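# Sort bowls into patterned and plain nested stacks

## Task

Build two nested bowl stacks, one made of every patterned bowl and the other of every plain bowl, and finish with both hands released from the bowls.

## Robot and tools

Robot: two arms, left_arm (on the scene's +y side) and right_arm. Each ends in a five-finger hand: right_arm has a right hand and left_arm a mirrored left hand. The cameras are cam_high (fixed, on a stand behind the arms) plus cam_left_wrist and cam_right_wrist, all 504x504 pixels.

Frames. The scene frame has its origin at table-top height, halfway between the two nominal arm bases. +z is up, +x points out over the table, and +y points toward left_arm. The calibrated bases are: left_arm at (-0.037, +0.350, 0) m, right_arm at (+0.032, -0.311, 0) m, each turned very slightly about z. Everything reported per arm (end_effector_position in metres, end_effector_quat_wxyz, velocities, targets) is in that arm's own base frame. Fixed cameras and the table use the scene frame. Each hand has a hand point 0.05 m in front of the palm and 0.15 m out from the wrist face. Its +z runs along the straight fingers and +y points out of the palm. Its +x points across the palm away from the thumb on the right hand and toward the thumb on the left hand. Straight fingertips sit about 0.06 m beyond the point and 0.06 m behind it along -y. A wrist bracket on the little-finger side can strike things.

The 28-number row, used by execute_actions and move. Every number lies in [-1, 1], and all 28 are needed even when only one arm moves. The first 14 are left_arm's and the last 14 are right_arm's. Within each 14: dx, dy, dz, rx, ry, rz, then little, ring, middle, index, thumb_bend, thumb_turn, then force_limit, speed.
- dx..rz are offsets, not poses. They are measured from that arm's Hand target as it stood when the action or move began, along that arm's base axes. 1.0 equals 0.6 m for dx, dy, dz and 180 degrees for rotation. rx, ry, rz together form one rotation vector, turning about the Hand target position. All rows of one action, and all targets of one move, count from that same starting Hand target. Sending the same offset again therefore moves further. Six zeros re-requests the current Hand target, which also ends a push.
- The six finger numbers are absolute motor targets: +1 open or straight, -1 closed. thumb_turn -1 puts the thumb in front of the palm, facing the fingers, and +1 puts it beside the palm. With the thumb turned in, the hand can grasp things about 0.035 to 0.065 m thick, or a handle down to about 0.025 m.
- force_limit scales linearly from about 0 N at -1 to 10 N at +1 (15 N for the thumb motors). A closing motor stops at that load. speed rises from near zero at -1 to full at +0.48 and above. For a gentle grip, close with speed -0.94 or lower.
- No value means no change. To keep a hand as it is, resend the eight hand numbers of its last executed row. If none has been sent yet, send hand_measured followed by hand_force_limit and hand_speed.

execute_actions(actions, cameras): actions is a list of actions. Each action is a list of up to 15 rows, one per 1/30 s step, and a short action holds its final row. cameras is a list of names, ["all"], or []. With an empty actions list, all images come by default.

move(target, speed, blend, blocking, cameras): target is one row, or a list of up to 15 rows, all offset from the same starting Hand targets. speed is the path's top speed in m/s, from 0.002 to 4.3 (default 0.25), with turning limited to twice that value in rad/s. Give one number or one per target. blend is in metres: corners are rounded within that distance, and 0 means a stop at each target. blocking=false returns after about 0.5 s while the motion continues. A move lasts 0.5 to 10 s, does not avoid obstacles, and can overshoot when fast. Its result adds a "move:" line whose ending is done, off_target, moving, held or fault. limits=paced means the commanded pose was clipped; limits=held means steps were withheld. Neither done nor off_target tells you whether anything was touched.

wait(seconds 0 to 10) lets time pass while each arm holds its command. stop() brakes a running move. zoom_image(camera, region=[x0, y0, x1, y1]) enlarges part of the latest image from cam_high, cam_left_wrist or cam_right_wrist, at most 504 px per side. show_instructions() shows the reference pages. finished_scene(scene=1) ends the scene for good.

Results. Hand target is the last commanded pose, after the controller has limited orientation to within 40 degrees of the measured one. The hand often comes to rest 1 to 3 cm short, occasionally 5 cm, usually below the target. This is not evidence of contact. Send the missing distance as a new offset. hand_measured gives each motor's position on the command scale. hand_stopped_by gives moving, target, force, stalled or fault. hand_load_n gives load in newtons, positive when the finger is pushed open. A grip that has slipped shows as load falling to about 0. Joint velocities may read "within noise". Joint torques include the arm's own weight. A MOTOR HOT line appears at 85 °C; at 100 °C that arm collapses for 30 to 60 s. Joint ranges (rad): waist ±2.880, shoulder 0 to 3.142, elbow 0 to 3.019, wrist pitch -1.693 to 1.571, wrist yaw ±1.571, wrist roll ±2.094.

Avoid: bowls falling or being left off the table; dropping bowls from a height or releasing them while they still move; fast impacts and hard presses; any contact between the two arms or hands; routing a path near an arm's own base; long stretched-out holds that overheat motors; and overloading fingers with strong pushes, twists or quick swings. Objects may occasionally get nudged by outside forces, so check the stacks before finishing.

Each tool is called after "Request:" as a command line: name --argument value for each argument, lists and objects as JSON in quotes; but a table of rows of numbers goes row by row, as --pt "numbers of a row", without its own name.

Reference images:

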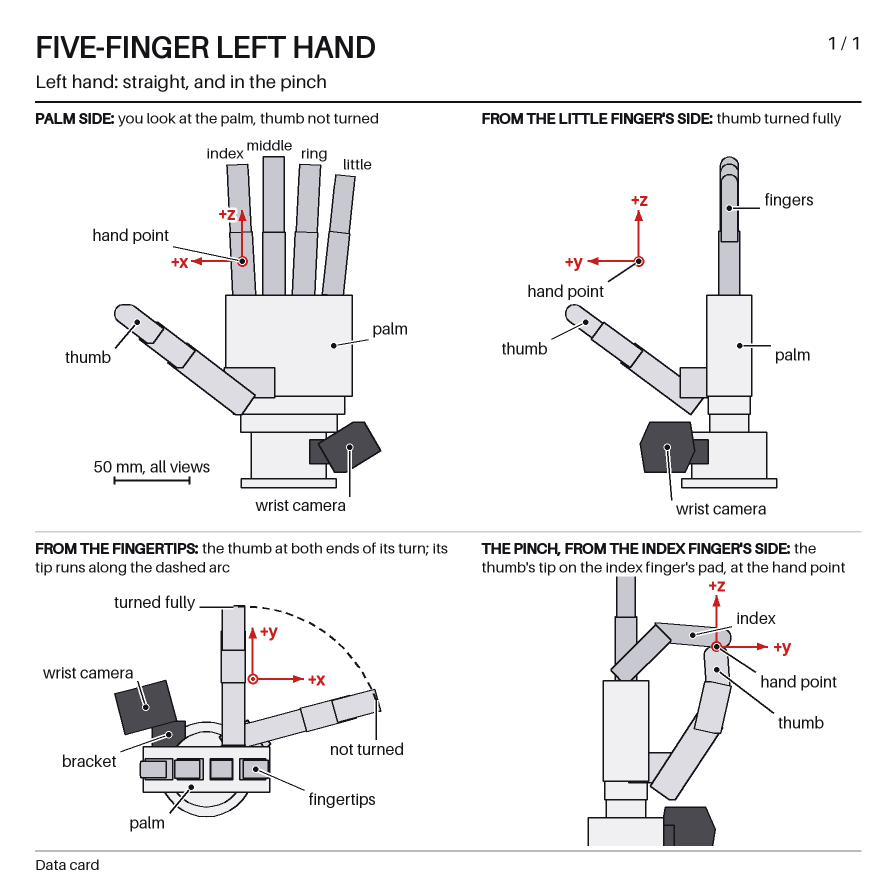

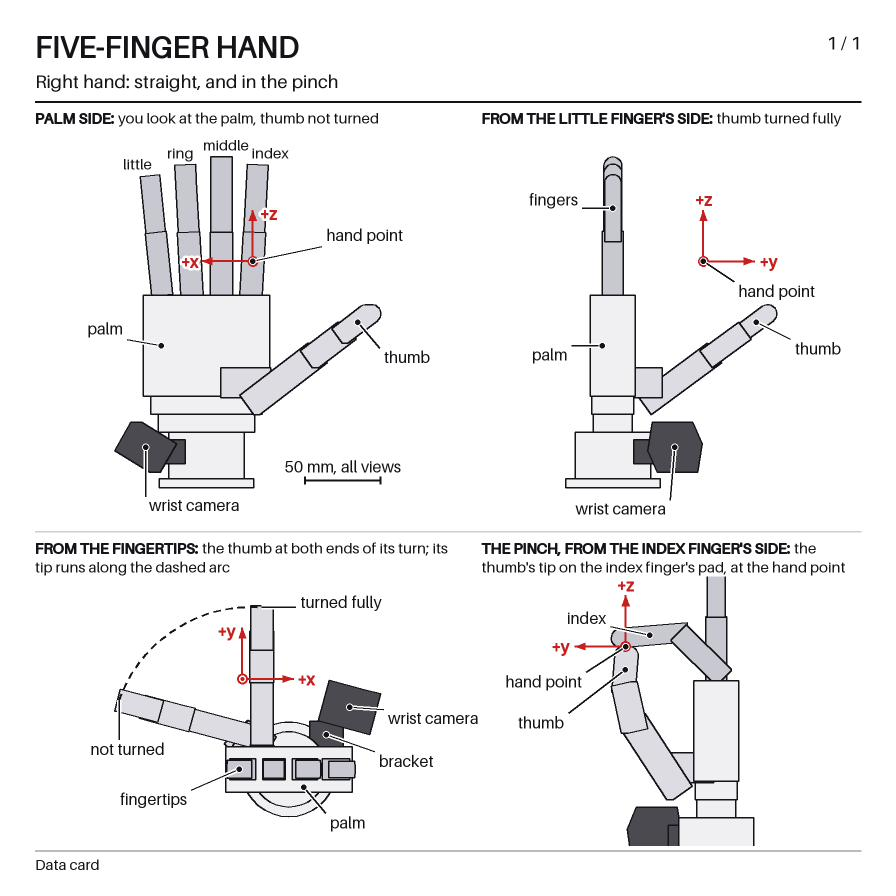

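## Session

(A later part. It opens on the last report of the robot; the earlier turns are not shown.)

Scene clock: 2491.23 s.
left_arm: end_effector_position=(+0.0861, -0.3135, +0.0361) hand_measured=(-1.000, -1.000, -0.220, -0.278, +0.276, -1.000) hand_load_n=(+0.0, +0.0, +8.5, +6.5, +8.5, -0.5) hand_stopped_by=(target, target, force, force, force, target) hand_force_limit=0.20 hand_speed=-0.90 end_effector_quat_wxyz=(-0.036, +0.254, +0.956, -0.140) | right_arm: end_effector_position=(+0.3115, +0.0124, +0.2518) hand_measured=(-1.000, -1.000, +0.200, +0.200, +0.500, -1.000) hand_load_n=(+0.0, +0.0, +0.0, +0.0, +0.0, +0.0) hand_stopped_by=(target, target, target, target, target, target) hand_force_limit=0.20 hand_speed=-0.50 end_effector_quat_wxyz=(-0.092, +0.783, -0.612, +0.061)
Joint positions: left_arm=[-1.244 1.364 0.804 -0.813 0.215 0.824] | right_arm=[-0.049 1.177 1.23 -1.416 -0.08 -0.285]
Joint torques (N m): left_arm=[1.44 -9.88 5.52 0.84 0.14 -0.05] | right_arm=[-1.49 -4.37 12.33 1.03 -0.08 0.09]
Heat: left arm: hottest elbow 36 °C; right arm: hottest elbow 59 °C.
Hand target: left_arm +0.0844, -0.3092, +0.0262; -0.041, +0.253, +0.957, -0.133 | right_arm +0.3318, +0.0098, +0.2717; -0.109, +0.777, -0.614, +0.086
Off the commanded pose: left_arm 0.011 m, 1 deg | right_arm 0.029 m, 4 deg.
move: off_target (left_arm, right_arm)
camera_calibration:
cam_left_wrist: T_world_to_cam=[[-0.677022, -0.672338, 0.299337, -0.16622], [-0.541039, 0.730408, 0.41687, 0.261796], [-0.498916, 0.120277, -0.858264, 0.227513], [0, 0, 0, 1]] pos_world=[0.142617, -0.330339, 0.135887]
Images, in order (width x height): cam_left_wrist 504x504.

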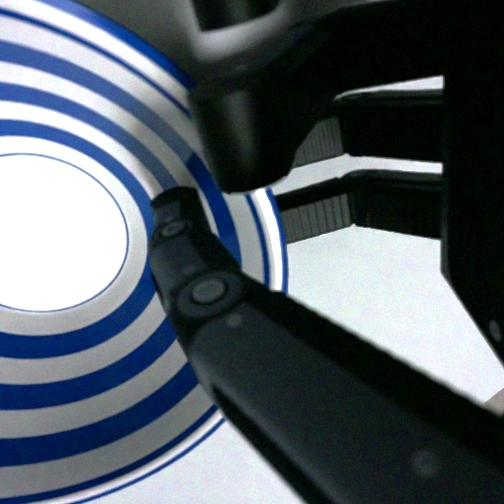

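Request:
move --pt "-0.0081 -0.0146 0.10 0 0 0 -1 -1 -0.6 -0.6 -0.2 -1 0.2 -0.9 0 0 0 0 0 0 -1 -1 0.2 0.2 0.5 -1 0.2 -0.5" --pt "-0.0162 -0.0292 0.26 0 0 0 -1 -1 -0.6 -0.6 -0.2 -1 0.2 -0.9 -0.103 -0.217 0.18 0 0 0 -1 -1 0.2 0.2 0.5 -1 0.2 -0.5" --blend 0.02 --speed 0.12 --cameras '["all"]'

Scene clock: 2516.50 s.
left_arm: end_effector_position=(+0.0735, -0.3095, +0.1570) hand_measured=(-1.000, -1.000, -0.220, -0.278, +0.280, -1.000) hand_load_n=(+0.0, +0.0, +11.0, +1.0, +17.5, +2.0) hand_stopped_by=(target, target, force, force, force, target) hand_force_limit=0.20 hand_speed=-0.90 end_effector_quat_wxyz=(-0.057, +0.252, +0.960, -0.110) | right_arm: end_effector_position=(+0.2688, -0.1162, +0.3551) hand_measured=(-1.000, -1.000, +0.200, +0.200, +0.500, -1.000) hand_load_n=(+0.0, +0.0, +0.0, +0.0, +0.0, +0.0) hand_stopped_by=(target, target, target, target, target, target) hand_force_limit=0.20 hand_speed=-0.50 end_effector_quat_wxyz=(-0.110, +0.773, -0.617, +0.100)
Joint positions: left_arm=[-1.274 1.266 1.053 -1.229 0.212 0.797] | right_arm=[-0.476 1.157 1.494 -1.666 -0.176 -0.678]
Joint torques (N m): left_arm=[0.91 -11.99 11.23 -0.29 -0.04 -0.18] | right_arm=[-1.96 -5.48 11.66 0.27 -0.24 -0.09]
Heat: left arm: hottest elbow 36 °C; right arm: hottest elbow 59 °C.
Hand target: left_arm +0.0746, -0.3267, +0.1822; -0.041, +0.253, +0.957, -0.133 | right_arm +0.2699, -0.1204, +0.3796; -0.109, +0.777, -0.614, +0.086
Off the commanded pose: left_arm 0.031 m, 3 deg | right_arm 0.025 m, 2 deg.
joint sent to its limit (right arm) — joint 4 (wrist pitch), lower limit. The joint targets are off in orientation, not in position.
move: off_target (left_arm, right_arm)
camera_calibration:
cam_left_wrist: T_world_to_cam=[[-0.672599, -0.689659, 0.268295, -0.20899], [-0.527656, 0.701157, 0.47954, 0.181695], [-0.518836, 0.180971, -0.835499, 0.341257], [0, 0, 0, 1]] pos_world=[0.132362, -0.333286, 0.254061]
cam_right_wrist: T_world_to_cam=[[-0.836462, -0.4634, -0.29256, 0.276338], [-0.546771, 0.741763, 0.388367, 0.0999262], [0.0370404, 0.484818, -0.873831, 0.473601], [0, 0, 0, 1]] pos_world=[0.26824, -0.175677, 0.455884]

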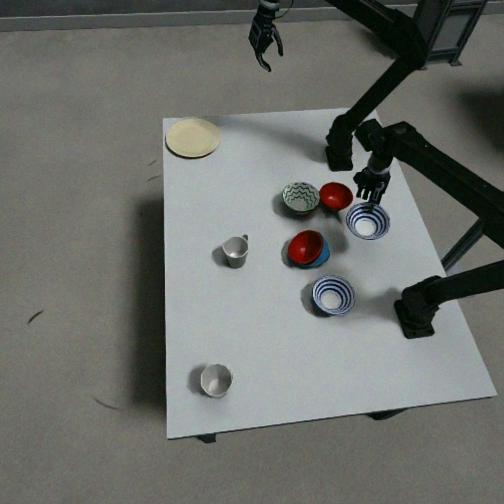

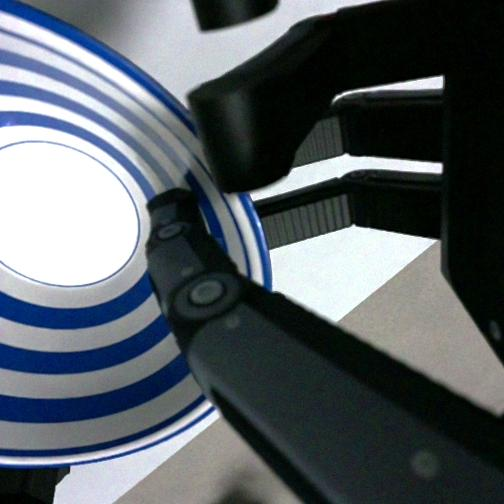

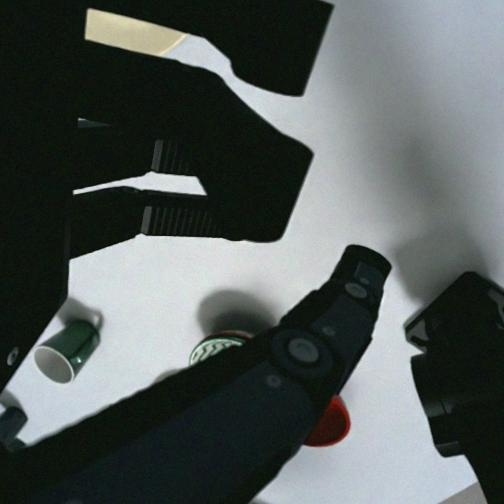

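Request:
move --target '[0.2675,-0.2935,0.0,0,0,0,-1,-1,-0.6,-0.6,-0.2,-1,0.2,-0.9,0,0,0,0,0,0,-1,-1,0.2,0.2,0.5,-1,0.2,-0.5]' --speed 0.12 --cameras '["all"]'

Scene clock: 2570.80 s.
left_arm: end_effector_position=(+0.2227, -0.4897, +0.1621) hand_measured=(-1.000, -1.000, -0.220, -0.278, +0.280, -1.000) hand_load_n=(+0.0, +0.5, +11.5, +1.0, +17.5, +2.0) hand_stopped_by=(target, target, force, force, force, target) hand_force_limit=0.20 hand_speed=-0.90 end_effector_quat_wxyz=(-0.057, +0.252, +0.959, -0.115) | right_arm: end_effector_position=(+0.2688, -0.1162, +0.3551) hand_measured=(-1.000, -1.000, +0.200, +0.200, +0.500, -1.000) hand_load_n=(+0.0, +0.0, +0.0, +0.0, +0.0, +0.0) hand_stopped_by=(target, target, target, target, target, target) hand_force_limit=0.20 hand_speed=-0.50 end_effector_quat_wxyz=(-0.110, +0.773, -0.617, +0.100)
Joint positions: left_arm=[-1.115 1.845 1.741 -1.364 0.237 0.957] | right_arm=[-0.476 1.157 1.494 -1.666 -0.176 -0.678]
Joint torques (N m): left_arm=[2.37 -21.13 11.62 -0.43 0.13 0.03] | right_arm=[-1.67 -5.3 11.67 0.24 -0.24 -0.07]
Heat: left arm: hottest elbow 46 °C; right arm: hottest elbow 57 °C.
Hand target: left_arm +0.2353, -0.5028, +0.1823; -0.041, +0.253, +0.957, -0.133 | right_arm +0.2699, -0.1204, +0.3796; -0.109, +0.777, -0.614, +0.086
Off the commanded pose: left_arm 0.027 m, 3 deg | right_arm 0.025 m, 2 deg.
joint sent to its limit (right arm) — joint 4 (wrist pitch), lower limit. The joint targets are off in orientation, not in position.
move: off_target (left_arm, right_arm)
camera_calibration:
cam_left_wrist: T_world_to_cam=[[-0.670757, -0.687659, 0.277867, -0.235275], [-0.527131, 0.705557, 0.473627, 0.387338], [-0.521745, 0.171216, -0.835744, 0.451375], [0, 0, 0, 1]] pos_world=[0.281869, -0.512361, 0.259155]
cam_right_wrist: T_world_to_cam=[[-0.836326, -0.463674, -0.292516, 0.276233], [-0.546994, 0.741588, 0.388387, 0.0999465], [0.0368412, 0.484823, -0.873836, 0.473658], [0, 0, 0, 1]] pos_world=[0.268241, -0.175677, 0.455884]

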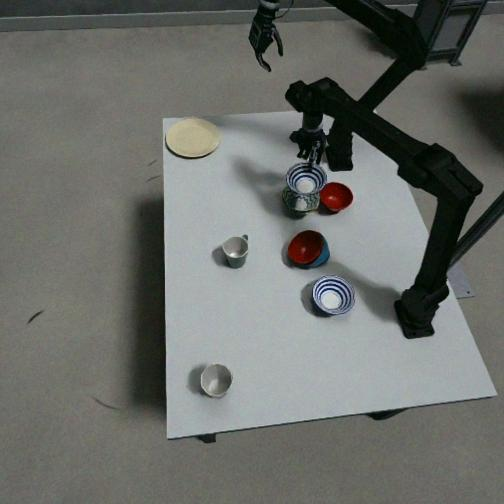

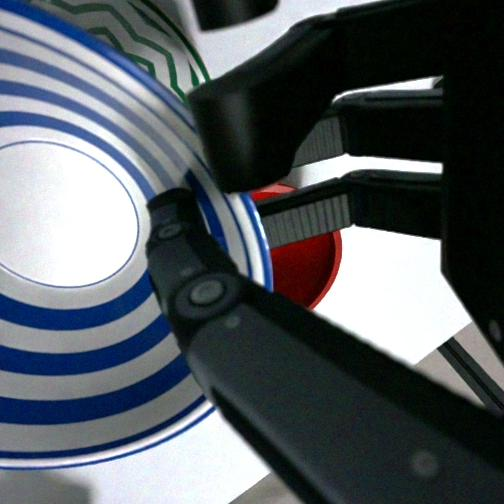

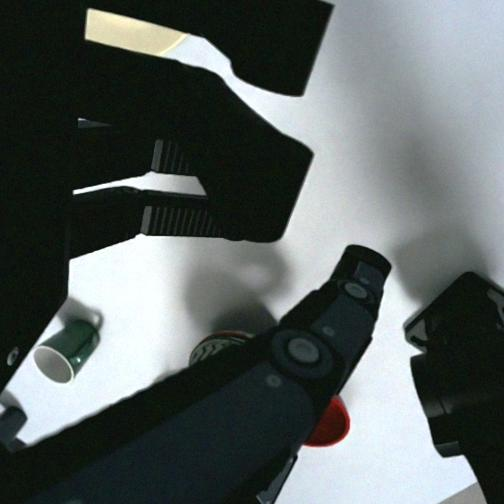

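Request:
zoom_image --camera "cam_high" --region '[260, 130, 386, 256]'

Scaled by 4.000 from the camera's 504x504 image, which has a finer 720x720 frame.

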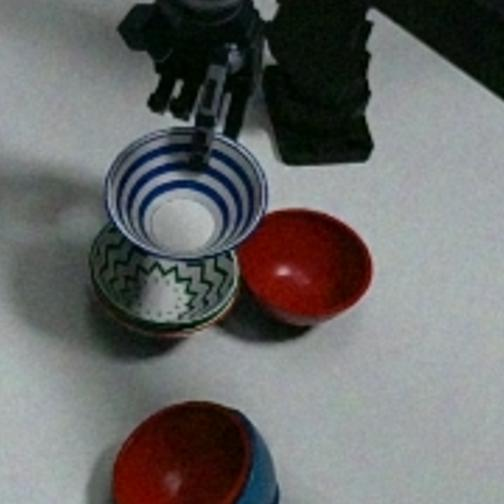

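Request:
zoom_image --camera "cam_left_wrist" --region '[0, 0, 252, 252]'

Scaled by 2.000 from the camera's 504x504 image, which has a finer 720x720 frame.

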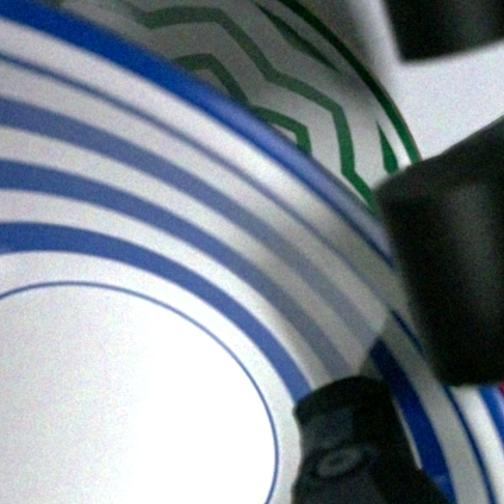

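Request:
move --target '[-0.0105,-0.0037,-0.107,0,0,0,-1,-1,-0.6,-0.6,-0.2,-1,0.2,-0.9,0,0,0,0,0,0,-1,-1,0.2,0.2,0.5,-1,0.2,-0.5]' --speed 0.07 --cameras '["cam_high","cam_left_wrist"]'

Request:
zoom_image --camera "cam_high" --region '[260, 130, 386, 256]'

Request:
zoom_image --camera "cam_left_wrist" --region '[0, 0, 252, 252]'

Scene clock: 2680.40 s.
left_arm: end_effector_position=(+0.2300, -0.5045, +0.1220) hand_measured=(-1.000, -1.000, -0.220, -0.278, +0.280, -1.000) hand_load_n=(+0.0, +0.0, +11.5, +1.0, +17.0, +2.0) hand_stopped_by=(target, target, force, force, force, target) hand_force_limit=0.20 hand_speed=-0.90 end_effector_quat_wxyz=(-0.041, +0.254, +0.957, -0.134) | right_arm: end_effector_position=(+0.2688, -0.1162, +0.3551) hand_measured=(-1.000, -1.000, +0.200, +0.200, +0.500, -1.000) hand_load_n=(+0.0, +0.0, +0.0, +0.0, +0.0, +0.0) hand_stopped_by=(target, target, target, target, target, target) hand_force_limit=0.20 hand_speed=-0.50 end_effector_quat_wxyz=(-0.110, +0.773, -0.617, +0.100)
Joint positions: left_arm=[-1.115 1.869 1.672 -1.223 0.237 0.957] | right_arm=[-0.476 1.157 1.494 -1.666 -0.176 -0.678]
Joint torques (N m): left_arm=[1.32 -21.36 6.94 0.51 0.09 -0.08] | right_arm=[-1.44 -5.13 11.7 0.23 -0.24 -0.07]
Heat: left arm: hottest elbow 49 °C; right arm: hottest elbow 58 °C.
Hand target: left_arm +0.2290, -0.5051, +0.1182; -0.041, +0.253, +0.957, -0.133 | right_arm +0.2699, -0.1204, +0.3796; -0.109, +0.777, -0.614, +0.086
Off the commanded pose: left_arm 0.004 m, 0 deg | right_arm 0.025 m, 2 deg.
joint sent to its limit (right arm) — joint 4 (wrist pitch), lower limit. The joint targets are off in orientation, not in position.
move: off_target (right_arm)
camera_calibration:
cam_left_wrist: T_world_to_cam=[[-0.676969, -0.674948, 0.293526, -0.223551], [-0.537015, 0.725678, 0.430124, 0.438408], [-0.503317, 0.133552, -0.853719, 0.403191], [0, 0, 0, 1]] pos_world=[0.287027, -0.522875, 0.22126]
Images, in order (width x height): cam_high 504x504, cam_left_wrist 504x504.

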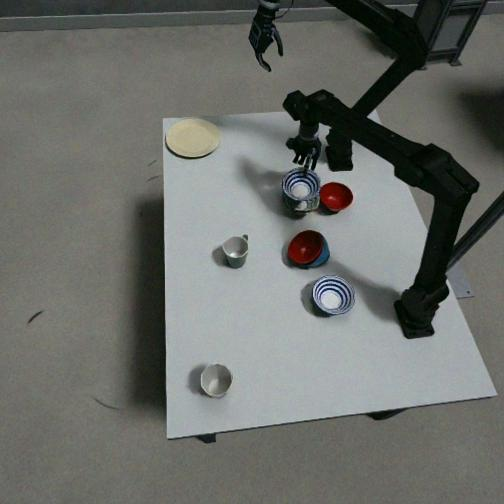

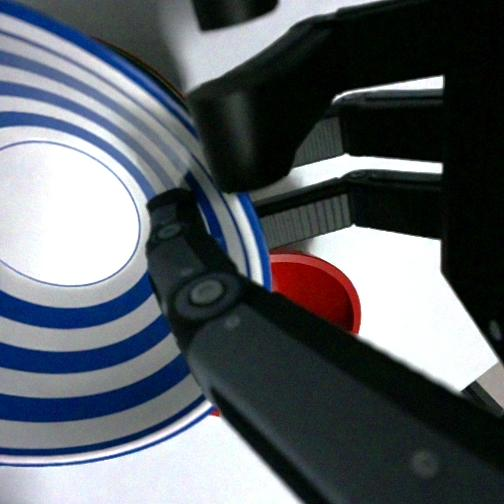

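Scaled by 4.000 from the camera's 504x504 image, which has a finer 720x720 frame.

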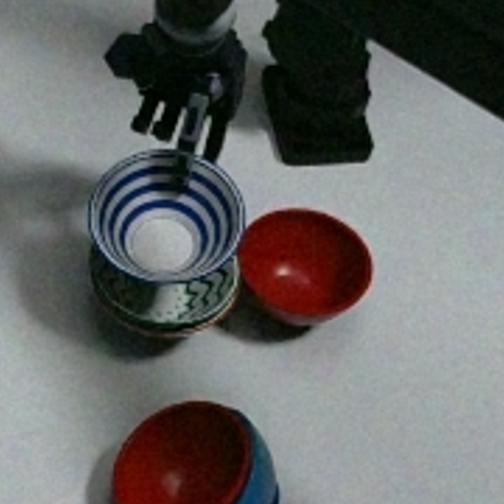

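Scaled by 2.000 from the camera's 504x504 image, which has a finer 720x720 frame.

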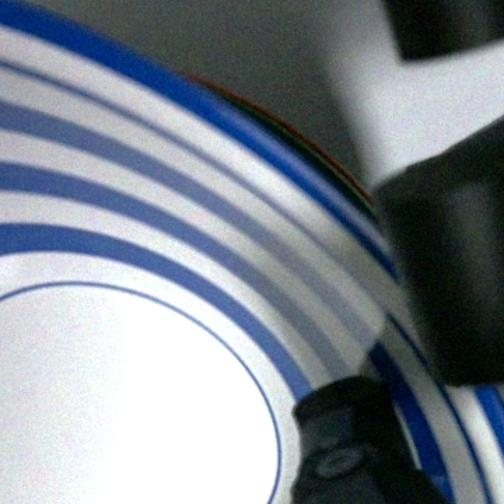

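Request:
move --target '[-0.0042,0.001,-0.0495,0,0,0,-1,-1,-0.6,-0.6,-0.2,-1,0.2,-0.9,0,0,0,0,0,0,-1,-1,0.2,0.2,0.5,-1,0.2,-0.5]' --speed 0.06 --cameras '["cam_high","cam_left_wrist"]'

Request:
zoom_image --camera "cam_high" --region '[260, 130, 386, 256]'

Scene clock: 2716.27 s.
left_arm: end_effector_position=(+0.2296, -0.5038, +0.0942) hand_measured=(-1.000, -1.000, -0.220, -0.278, +0.280, -1.000) hand_load_n=(+0.0, +0.0, +11.0, +1.0, +17.5, +2.5) hand_stopped_by=(target, target, force, force, force, target) hand_force_limit=0.20 hand_speed=-0.90 end_effector_quat_wxyz=(-0.039, +0.254, +0.957, -0.136) | right_arm: end_effector_position=(+0.2688, -0.1162, +0.3551) hand_measured=(-1.000, -1.000, +0.200, +0.200, +0.500, -1.000) hand_load_n=(+0.0, +0.0, +0.0, +0.0, -0.5, +0.0) hand_stopped_by=(target, target, target, target, target, target) hand_force_limit=0.20 hand_speed=-0.50 end_effector_quat_wxyz=(-0.110, +0.773, -0.617, +0.100)
Joint positions: left_arm=[-1.115 1.88 1.615 -1.149 0.237 0.957] | right_arm=[-0.476 1.157 1.494 -1.666 -0.176 -0.678]
Joint torques (N m): left_arm=[1.32 -20.72 6.84 0.55 0.07 -0.1] | right_arm=[-1.85 -5.07 11.73 0.23 -0.24 -0.07]
Heat: left arm: hottest elbow 45 °C; right arm: hottest elbow 58 °C.
Hand target: left_arm +0.2264, -0.5044, +0.0884; -0.041, +0.253, +0.957, -0.133 | right_arm +0.2699, -0.1204, +0.3796; -0.109, +0.777, -0.614, +0.086
Off the commanded pose: left_arm 0.007 m, 0 deg | right_arm 0.025 m, 2 deg.
joint sent to its limit (right arm) — joint 4 (wrist pitch), lower limit. The joint targets are off in orientation, not in position.
move: off_target (right_arm)
camera_calibration:
cam_left_wrist: T_world_to_cam=[[-0.677618, -0.673689, 0.294919, -0.214406], [-0.537824, 0.727475, 0.426058, 0.451085], [-0.501576, 0.13009, -0.855276, 0.377218], [0, 0, 0, 1]] pos_world=[0.286523, -0.521668, 0.19367]
Images, in order (width x height): cam_high 504x504, cam_left_wrist 504x504.

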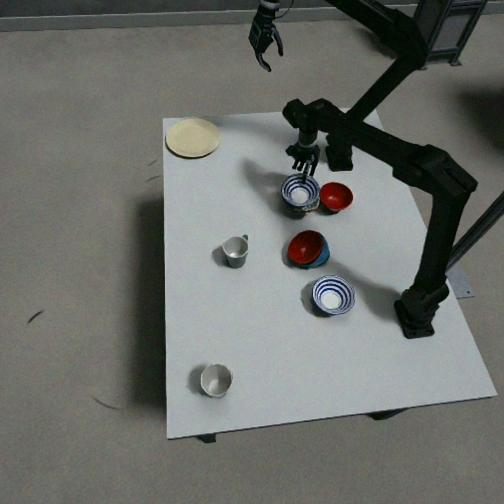

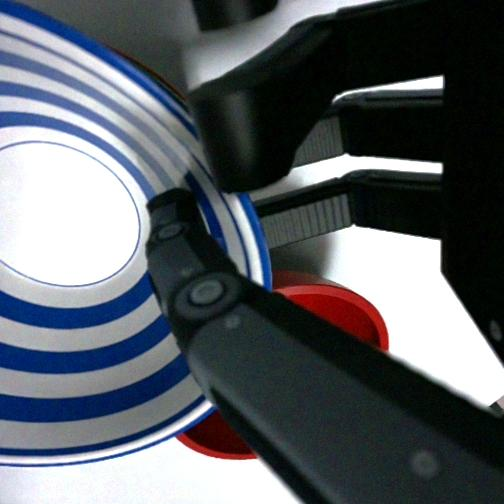

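Scaled by 4.000 from the camera's 504x504 image, which has a finer 720x720 frame.

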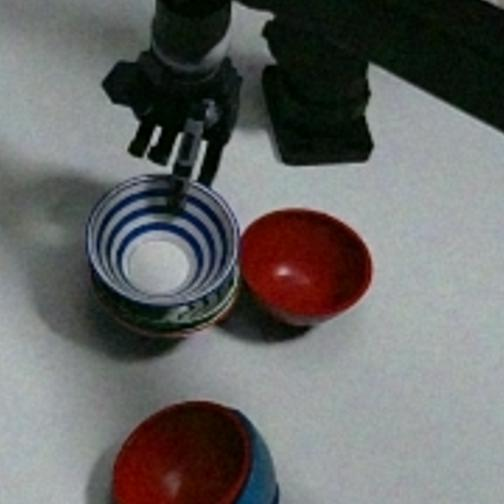

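Request:
move --target '[-0.016,0.001,-0.019,0,0,0,-1,-1,-0.6,-0.6,-0.2,-1,0.2,-0.9,0,0,0,0,0,0,-1,-1,0.2,0.2,0.5,-1,0.2,-0.5]' --speed 0.05 --cameras '["cam_high","cam_left_wrist"]'

Request:
zoom_image --camera "cam_high" --region '[260, 130, 386, 256]'

Scene clock: 2738.37 s.
left_arm: end_effector_position=(+0.2248, -0.5046, +0.0838) hand_measured=(-1.000, -1.000, -0.220, -0.278, +0.278, -1.000) hand_load_n=(+0.0, +0.0, +9.5, +1.0, +16.0, +1.5) hand_stopped_by=(target, target, force, force, force, target) hand_force_limit=0.20 hand_speed=-0.90 end_effector_quat_wxyz=(-0.037, +0.255, +0.956, -0.138) | right_arm: end_effector_position=(+0.2688, -0.1162, +0.3551) hand_measured=(-1.000, -1.000, +0.200, +0.200, +0.500, -1.000) hand_load_n=(+0.0, +0.0, +0.0, -0.5, +0.0, +0.0) hand_stopped_by=(target, target, target, target, target, target) hand_force_limit=0.20 hand_speed=-0.50 end_effector_quat_wxyz=(-0.110, +0.773, -0.617, +0.100)
Joint positions: left_arm=[-1.123 1.88 1.587 -1.113 0.235 0.949] | right_arm=[-0.476 1.157 1.494 -1.666 -0.176 -0.678]
Joint torques (N m): left_arm=[0.85 -21.36 6.12 0.59 0.05 -0.2] | right_arm=[-1.73 -5.19 11.69 0.21 -0.24 -0.07]
Heat: left arm: hottest elbow 43 °C; right arm: hottest elbow 58 °C.
Hand target: left_arm +0.2168, -0.5038, +0.0770; -0.041, +0.253, +0.957, -0.133 | right_arm +0.2699, -0.1204, +0.3796; -0.109, +0.777, -0.614, +0.086
Off the commanded pose: left_arm 0.010 m, 1 deg | right_arm 0.025 m, 2 deg.
joint sent to its limit (right arm) — joint 4 (wrist pitch), lower limit. The joint targets are off in orientation, not in position.
move: off_target (right_arm)
camera_calibration:
cam_left_wrist: T_world_to_cam=[[-0.678701, -0.672105, 0.29604, -0.214267], [-0.538811, 0.729601, 0.421148, 0.455198], [-0.499047, 0.126324, -0.857318, 0.363642], [0, 0, 0, 1]] pos_world=[0.281317, -0.52206, 0.183483]
Images, in order (width x height): cam_high 504x504, cam_left_wrist 504x504.

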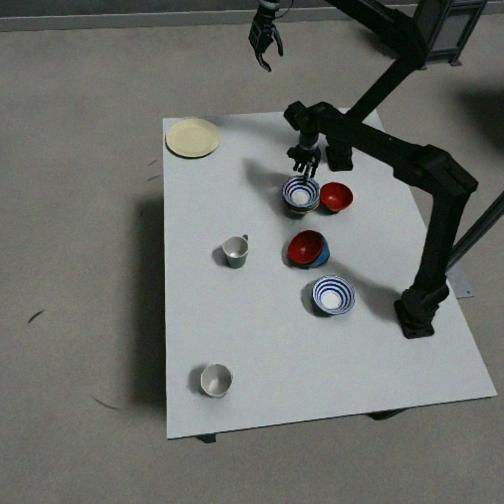

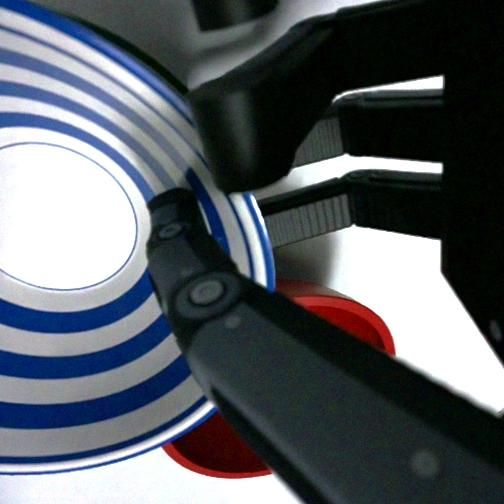

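Scaled by 4.000 from the camera's 504x504 image, which has a finer 720x720 frame.

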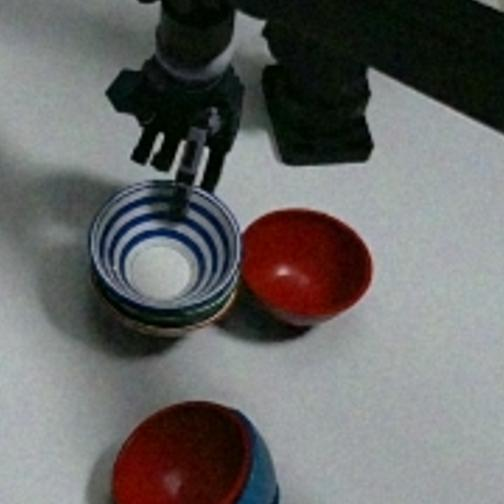

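Request:
move --target '[0,0,-0.009,0,0,0,-1,-1,-0.6,-0.6,-0.2,-1,0.2,-0.9,0,0,0,0,0,0,-1,-1,0.2,0.2,0.5,-1,0.2,-0.5]' --speed 0.04 --cameras '["cam_high","cam_left_wrist"]'

Request:
zoom_image --camera "cam_high" --region '[260, 130, 386, 256]'

Scene clock: 2755.67 s.
left_arm: end_effector_position=(+0.2247, -0.5065, +0.0820) hand_measured=(-1.000, -1.000, -0.220, -0.278, +0.278, -1.000) hand_load_n=(+0.0, +0.5, +9.0, +1.5, +14.0, +1.5) hand_stopped_by=(target, target, force, force, force, target) hand_force_limit=0.20 hand_speed=-0.90 end_effector_quat_wxyz=(-0.035, +0.254, +0.956, -0.140) | right_arm: end_effector_position=(+0.2688, -0.1162, +0.3551) hand_measured=(-1.000, -1.000, +0.200, +0.200, +0.500, -1.000) hand_load_n=(+0.0, +0.0, +0.0, +0.0, +0.0, +0.0) hand_stopped_by=(target, target, target, target, target, target) hand_force_limit=0.20 hand_speed=-0.50 end_effector_quat_wxyz=(-0.110, +0.773, -0.617, +0.100)
Joint positions: left_arm=[-1.125 1.88 1.582 -1.1 0.235 0.946] | right_arm=[-0.476 1.157 1.494 -1.666 -0.176 -0.678]
Joint torques (N m): left_arm=[0.97 -20.84 5.9 0.55 0.05 -0.14] | right_arm=[-1.79 -5.07 11.73 0.25 -0.23 -0.08]
Heat: left arm: hottest elbow 42 °C; right arm: hottest elbow 58 °C.
Hand target: left_arm +0.2168, -0.5039, +0.0716; -0.041, +0.253, +0.957, -0.133 | right_arm +0.2699, -0.1204, +0.3796; -0.109, +0.777, -0.614, +0.086
Off the commanded pose: left_arm 0.013 m, 1 deg | right_arm 0.025 m, 2 deg.
joint sent to its limit (right arm) — joint 4 (wrist pitch), lower limit. The joint targets are off in orientation, not in position.
move: off_target (left_arm, right_arm)
camera_calibration:
cam_left_wrist: T_world_to_cam=[[-0.678715, -0.670991, 0.298525, -0.214762], [-0.541186, 0.731748, 0.414323, 0.4595], [-0.496452, 0.119649, -0.859779, 0.358542], [0, 0, 0, 1]] pos_world=[0.280911, -0.523241, 0.181998]
Images, in order (width x height): cam_high 504x504, cam_left_wrist 504x504.

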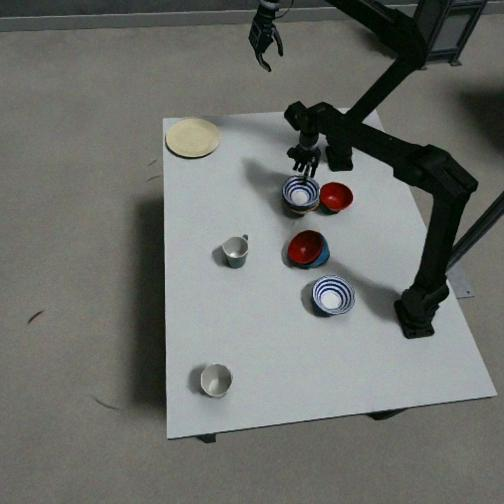

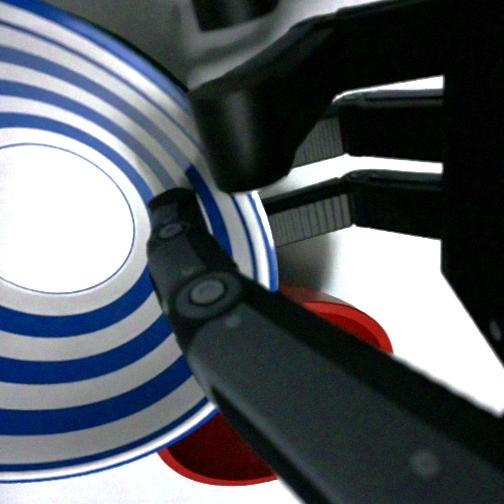

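Scaled by 4.000 from the camera's 504x504 image, which has a finer 720x720 frame.

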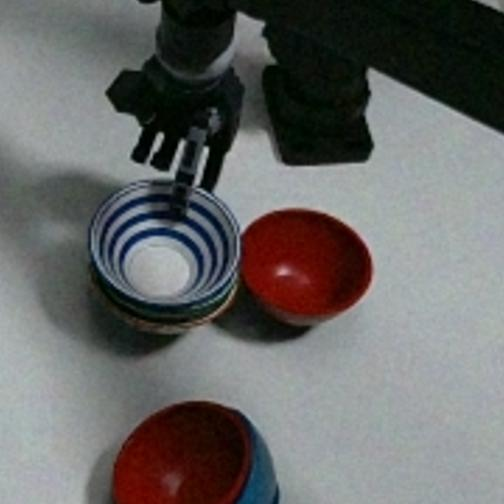

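Request:
zoom_image --camera "cam_high" --region '[270, 170, 370, 270]'

Request:
zoom_image --camera "cam_high" --region '[270, 230, 396, 356]'

Scaled by 5.040 from the camera's 504x504 image, which has a finer 720x720 frame.

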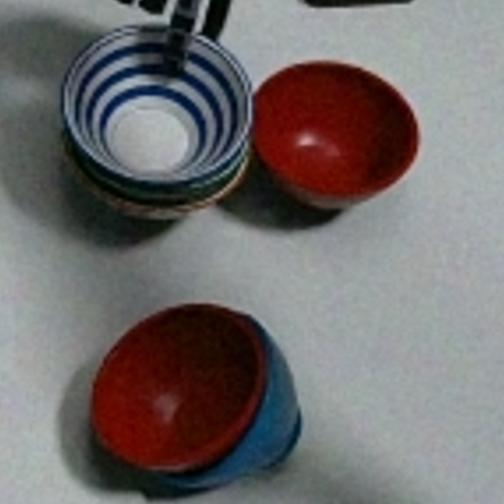

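Scaled by 4.000 from the camera's 504x504 image, which has a finer 720x720 frame.

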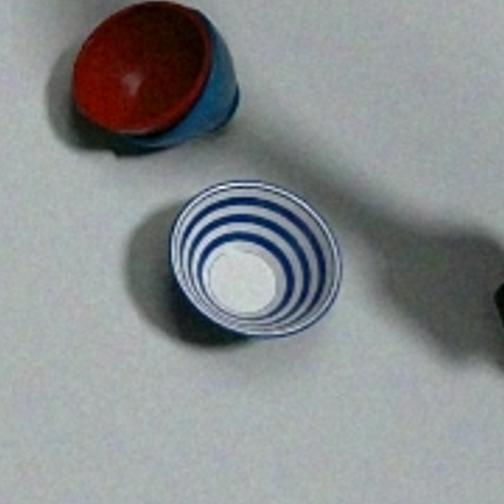

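Request:
move --target '[-0.002,-0.0145,0.003,0,0,0,-1,-1,-0.6,-0.6,-0.2,-1,0.2,-0.9,0,0,0,0,0,0,-1,-1,0.2,0.2,0.5,-1,0.2,-0.5]' --speed 0.04 --cameras '["cam_high","cam_left_wrist"]'

Request:
zoom_image --camera "cam_high" --region '[270, 150, 370, 250]'

Scene clock: 2836.77 s.
left_arm: end_effector_position=(+0.2231, -0.5071, +0.0820) hand_measured=(-1.000, -1.000, -0.220, -0.278, +0.278, -1.000) hand_load_n=(+0.0, +0.0, +9.5, +1.5, +14.0, +1.0) hand_stopped_by=(target, target, force, force, force, target) hand_force_limit=0.20 hand_speed=-0.90 end_effector_quat_wxyz=(-0.034, +0.254, +0.957, -0.139) | right_arm: end_effector_position=(+0.2688, -0.1162, +0.3551) hand_measured=(-1.000, -1.000, +0.200, +0.200, +0.500, -1.000) hand_load_n=(+0.0, +0.0, +0.0, +0.0, +0.0, +0.0) hand_stopped_by=(target, target, target, target, target, target) hand_force_limit=0.20 hand_speed=-0.50 end_effector_quat_wxyz=(-0.110, +0.773, -0.617, +0.100)
Joint positions: left_arm=[-1.128 1.88 1.582 -1.1 0.232 0.941] | right_arm=[-0.476 1.157 1.494 -1.666 -0.176 -0.678]
Joint torques (N m): left_arm=[0.56 -19.55 7.92 0.1 0.11 -0.16] | right_arm=[-1.73 -5.07 11.69 0.27 -0.24 -0.07]
Heat: left arm: hottest shoulder 41 °C; right arm: hottest elbow 59 °C.
Hand target: left_arm +0.2156, -0.5125, +0.0734; -0.041, +0.253, +0.957, -0.133 | right_arm +0.2699, -0.1204, +0.3796; -0.109, +0.777, -0.614, +0.086
Off the commanded pose: left_arm 0.013 m, 1 deg | right_arm 0.025 m, 2 deg.
joint sent to its limit (right arm) — joint 4 (wrist pitch), lower limit. The joint targets are off in orientation, not in position.
move: off_target (left_arm, right_arm)
camera_calibration:
cam_left_wrist: T_world_to_cam=[[-0.677826, -0.672747, 0.296586, -0.217133], [-0.542965, 0.730031, 0.415023, 0.458484], [-0.495722, 0.120278, -0.860112, 0.357958], [0, 0, 0, 1]] pos_world=[0.27921, -0.523838, 0.182001]
Images, in order (width x height): cam_high 504x504, cam_left_wrist 504x504.

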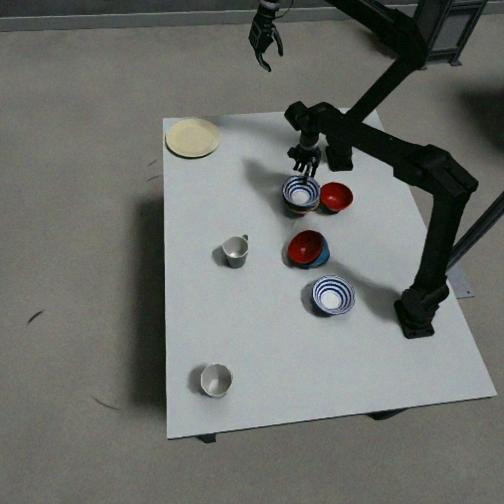

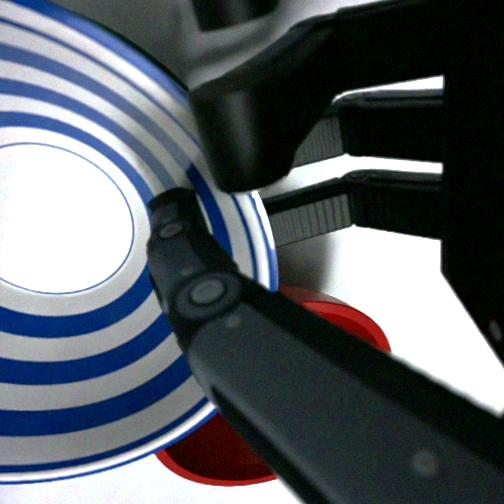

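Scaled by 5.040 from the camera's 504x504 image, which has a finer 720x720 frame.

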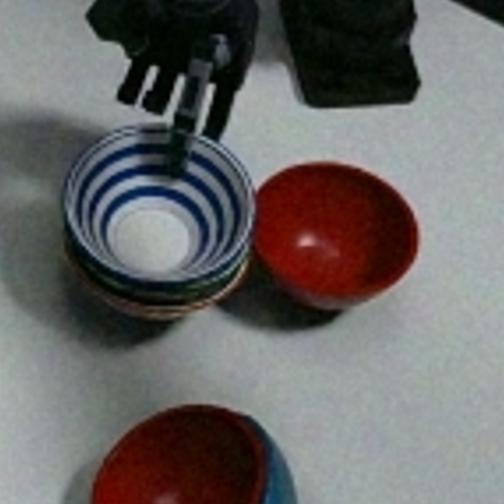

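Request:
move --target '[0.004,0.004,0.012,0,0,0,-1,-1,-0.1,-0.14,0.42,-1,0.2,-0.93,0,0,0,0,0,0,-1,-1,0.2,0.2,0.5,-1,0.2,-0.5]' --speed 0.04 --cameras '["cam_high","cam_left_wrist"]'

Request:
zoom_image --camera "cam_high" --region '[270, 150, 370, 250]'

Scene clock: 2854.13 s.
left_arm: end_effector_position=(+0.2203, -0.5060, +0.0824) hand_measured=(-1.000, -1.000, -0.100, -0.140, +0.420, -1.000) hand_load_n=(+0.0, +0.0, -2.0, +0.0, +0.0, +0.0) hand_stopped_by=(target, target, target, target, target, target) hand_force_limit=0.20 hand_speed=-0.93 end_effector_quat_wxyz=(-0.038, +0.254, +0.957, -0.137) | right_arm: end_effector_position=(+0.2688, -0.1162, +0.3551) hand_measured=(-1.000, -1.000, +0.200, +0.200, +0.500, -1.000) hand_load_n=(+0.0, +0.0, +0.0, +0.0, +0.0, +0.0) hand_stopped_by=(target, target, target, target, target, target) hand_force_limit=0.20 hand_speed=-0.50 end_effector_quat_wxyz=(-0.110, +0.773, -0.617, +0.100)
Joint positions: left_arm=[-1.131 1.88 1.582 -1.108 0.234 0.939] | right_arm=[-0.476 1.157 1.494 -1.666 -0.176 -0.678]
Joint torques (N m): left_arm=[1.03 -20.25 8.39 -0.29 0.08 -0.11] | right_arm=[-1.73 -5.25 11.7 0.2 -0.23 -0.07]
Heat: left arm: hottest shoulder 41 °C; right arm: hottest elbow 59 °C.
Hand target: left_arm +0.2181, -0.5101, +0.0807; -0.041, +0.253, +0.957, -0.133 | right_arm +0.2699, -0.1204, +0.3796; -0.109, +0.777, -0.614, +0.086
Off the commanded pose: left_arm 0.005 m, 1 deg | right_arm 0.025 m, 2 deg.
joint sent to its limit (right arm) — joint 4 (wrist pitch), lower limit. The joint targets are off in orientation, not in position.
move: off_target (right_arm)
camera_calibration:
cam_left_wrist: T_world_to_cam=[[-0.677413, -0.673492, 0.295838, -0.218858], [-0.539908, 0.728366, 0.42188, 0.454076], [-0.499611, 0.126062, -0.857028, 0.360315], [0, 0, 0, 1]] pos_world=[0.276919, -0.523555, 0.181981]
Images, in order (width x height): cam_high 504x504, cam_left_wrist 504x504.

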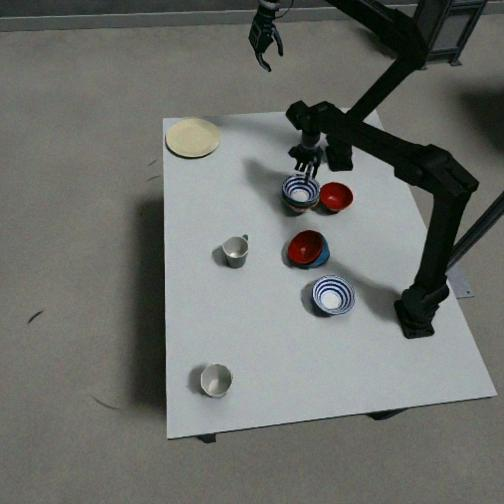

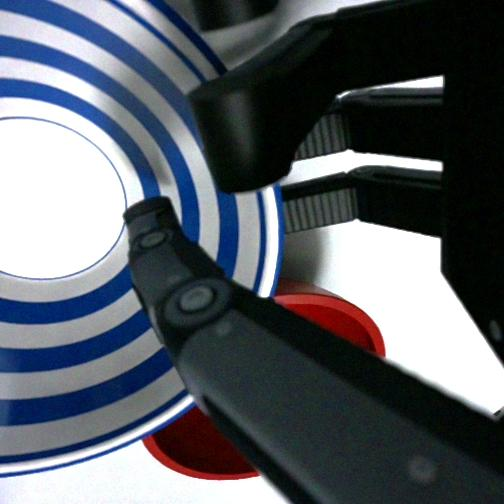

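Scaled by 5.040 from the camera's 504x504 image, which has a finer 720x720 frame.

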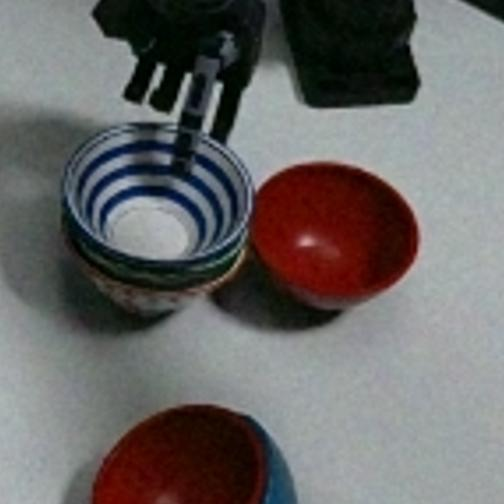

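Request:
move --target '[-0.012,-0.022,0.042,0,0,0,-1,-1,-0.1,-0.14,0.45,-1,0.2,-0.93,0,0,0,0,0,0,-1,-1,0.2,0.2,0.5,-1,0.2,-0.5]' --speed 0.03 --cameras '["cam_high","cam_left_wrist"]'

Request:
zoom_image --camera "cam_high" --region '[270, 150, 370, 250]'

Scene clock: 2878.37 s.
left_arm: end_effector_position=(+0.2096, -0.5073, +0.0988) hand_measured=(-1.000, -1.000, -0.100, -0.140, +0.450, -1.000) hand_load_n=(+0.0, +0.0, +0.0, +0.0, +0.0, +0.0) hand_stopped_by=(target, target, target, target, target, target) hand_force_limit=0.20 hand_speed=-0.93 end_effector_quat_wxyz=(-0.046, +0.253, +0.958, -0.125) | right_arm: end_effector_position=(+0.2688, -0.1162, +0.3551) hand_measured=(-1.000, -1.000, +0.200, +0.200, +0.500, -1.000) hand_load_n=(+0.0, +0.0, +0.0, +0.0, +0.0, +0.0) hand_stopped_by=(target, target, target, target, target, target) hand_force_limit=0.20 hand_speed=-0.50 end_effector_quat_wxyz=(-0.110, +0.773, -0.617, +0.100)
Joint positions: left_arm=[-1.15 1.88 1.625 -1.176 0.229 0.922] | right_arm=[-0.476 1.157 1.494 -1.666 -0.176 -0.678]
Joint torques (N m): left_arm=[1.14 -19.9 10.54 -0.21 0.15 -0.15] | right_arm=[-1.9 -5.19 11.73 0.29 -0.22 -0.07]
Heat: left arm: hottest elbow 42 °C; right arm: hottest elbow 59 °C.
Hand target: left_arm +0.2109, -0.5233, +0.1059; -0.041, +0.253, +0.957, -0.133 | right_arm +0.2699, -0.1204, +0.3796; -0.109, +0.777, -0.614, +0.086
Off the commanded pose: left_arm 0.018 m, 1 deg | right_arm 0.025 m, 2 deg.
joint sent to its limit (right arm) — joint 4 (wrist pitch), lower limit. The joint targets are off in orientation, not in position.
move: off_target (left_arm, right_arm)
camera_calibration:
cam_left_wrist: T_world_to_cam=[[-0.6758, -0.68033, 0.283628, -0.234391], [-0.534536, 0.717302, 0.446934, 0.433059], [-0.50751, 0.150429, -0.848413, 0.382362], [0, 0, 0, 1]] pos_world=[0.267136, -0.527615, 0.197332]
Images, in order (width x height): cam_high 504x504, cam_left_wrist 504x504.

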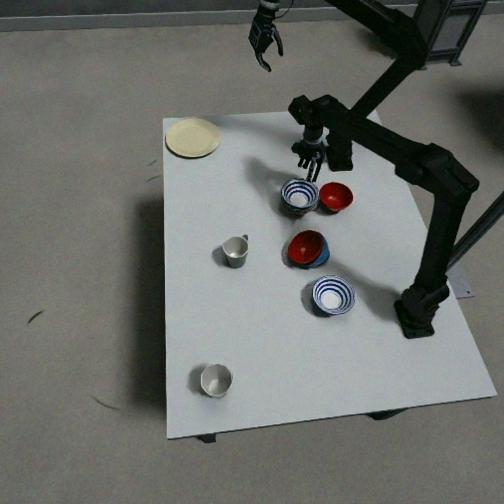

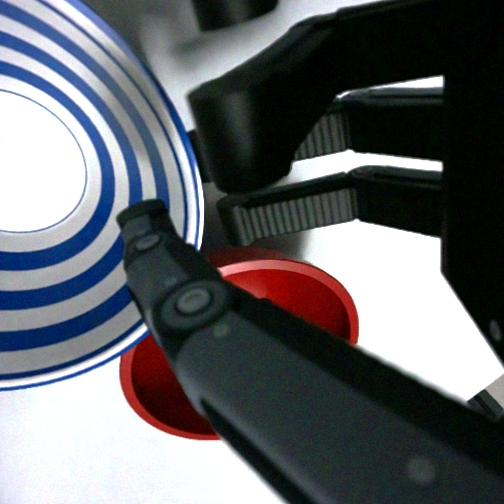

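Scaled by 5.040 from the camera's 504x504 image, which has a finer 720x720 frame.

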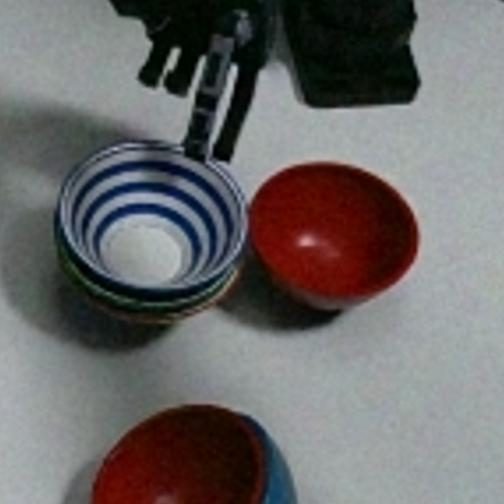

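Request:
move --pt "-0.02 -0.036 0.08 0 0 0 -1 -1 -0.1 -0.14 0.45 -1 0.2 -0.93 0 0 0 0 0 0 -1 -1 0.2 0.2 0.5 -1 0.2 -0.5" --pt "-0.02 -0.03 0.25 0 0 0 -1 -1 -0.1 -0.14 0.45 -1 0.2 -0.93 0 0 0 0 0 0 -1 -1 0.2 0.2 0.5 -1 0.2 -0.5" --speed 0.15 --blend 0.02 --cameras '["cam_high","cam_left_wrist"]'

Request:
zoom_image --camera "cam_high" --region '[270, 170, 370, 270]'

Scene clock: 2939.67 s.
left_arm: end_effector_position=(+0.1978, -0.5312, +0.2523) hand_measured=(-1.000, -1.000, -0.100, -0.140, +0.450, -1.000) hand_load_n=(+0.0, +0.0, +0.0, +0.0, +0.0, +0.0) hand_stopped_by=(target, target, target, target, target, target) hand_force_limit=0.20 hand_speed=-0.93 end_effector_quat_wxyz=(-0.044, +0.255, +0.957, -0.129) | right_arm: end_effector_position=(+0.2688, -0.1162, +0.3551) hand_measured=(-1.000, -1.000, +0.200, +0.200, +0.500, -1.000) hand_load_n=(+0.0, +0.0, +0.0, +0.0, +0.0, +0.0) hand_stopped_by=(target, target, target, target, target, target) hand_force_limit=0.20 hand_speed=-0.50 end_effector_quat_wxyz=(-0.110, +0.773, -0.617, +0.100)
Joint positions: left_arm=[-1.184 1.901 2.062 -1.577 0.227 0.89] | right_arm=[-0.476 1.157 1.494 -1.666 -0.176 -0.678]
Joint torques (N m): left_arm=[1.26 -19.9 10.26 -0.24 0.06 -0.14] | right_arm=[-1.96 -5.13 11.7 0.27 -0.25 -0.06]
Heat: left arm: hottest elbow 45 °C; right arm: hottest elbow 60 °C.
Hand target: left_arm +0.1988, -0.5413, +0.2559; -0.041, +0.253, +0.957, -0.133 | right_arm +0.2699, -0.1204, +0.3796; -0.109, +0.777, -0.614, +0.086
Off the commanded pose: left_arm 0.011 m, 1 deg | right_arm 0.025 m, 2 deg.
joint sent to its limit (right arm) — joint 4 (wrist pitch), lower limit. The joint targets are off in orientation, not in position.
move: off_target (left_arm, right_arm)
camera_calibration:
cam_left_wrist: T_world_to_cam=[[-0.677896, -0.675988, 0.28896, -0.300851], [-0.532838, 0.722593, 0.440391, 0.379317], [-0.506499, 0.14457, -0.850034, 0.507336], [0, 0, 0, 1]] pos_world=[0.255134, -0.550809, 0.351139]
Images, in order (width x height): cam_high 504x504, cam_left_wrist 504x504.

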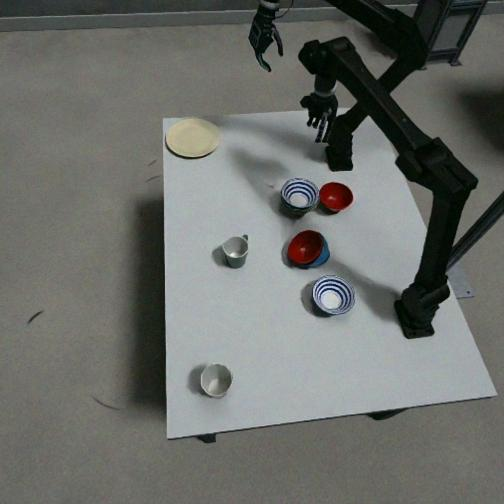

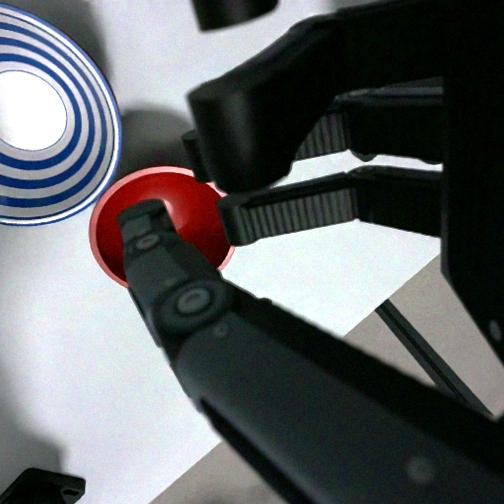

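Scaled by 5.040 from the camera's 504x504 image, which has a finer 720x720 frame.

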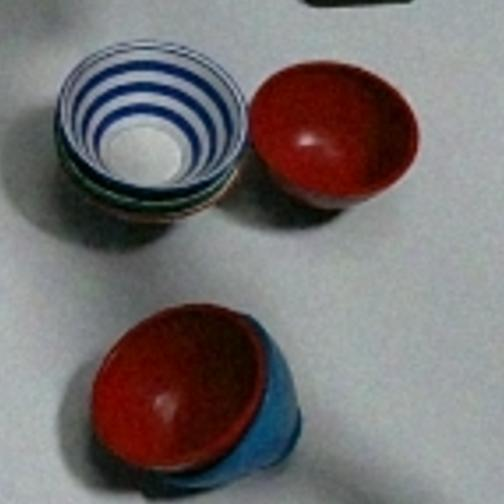

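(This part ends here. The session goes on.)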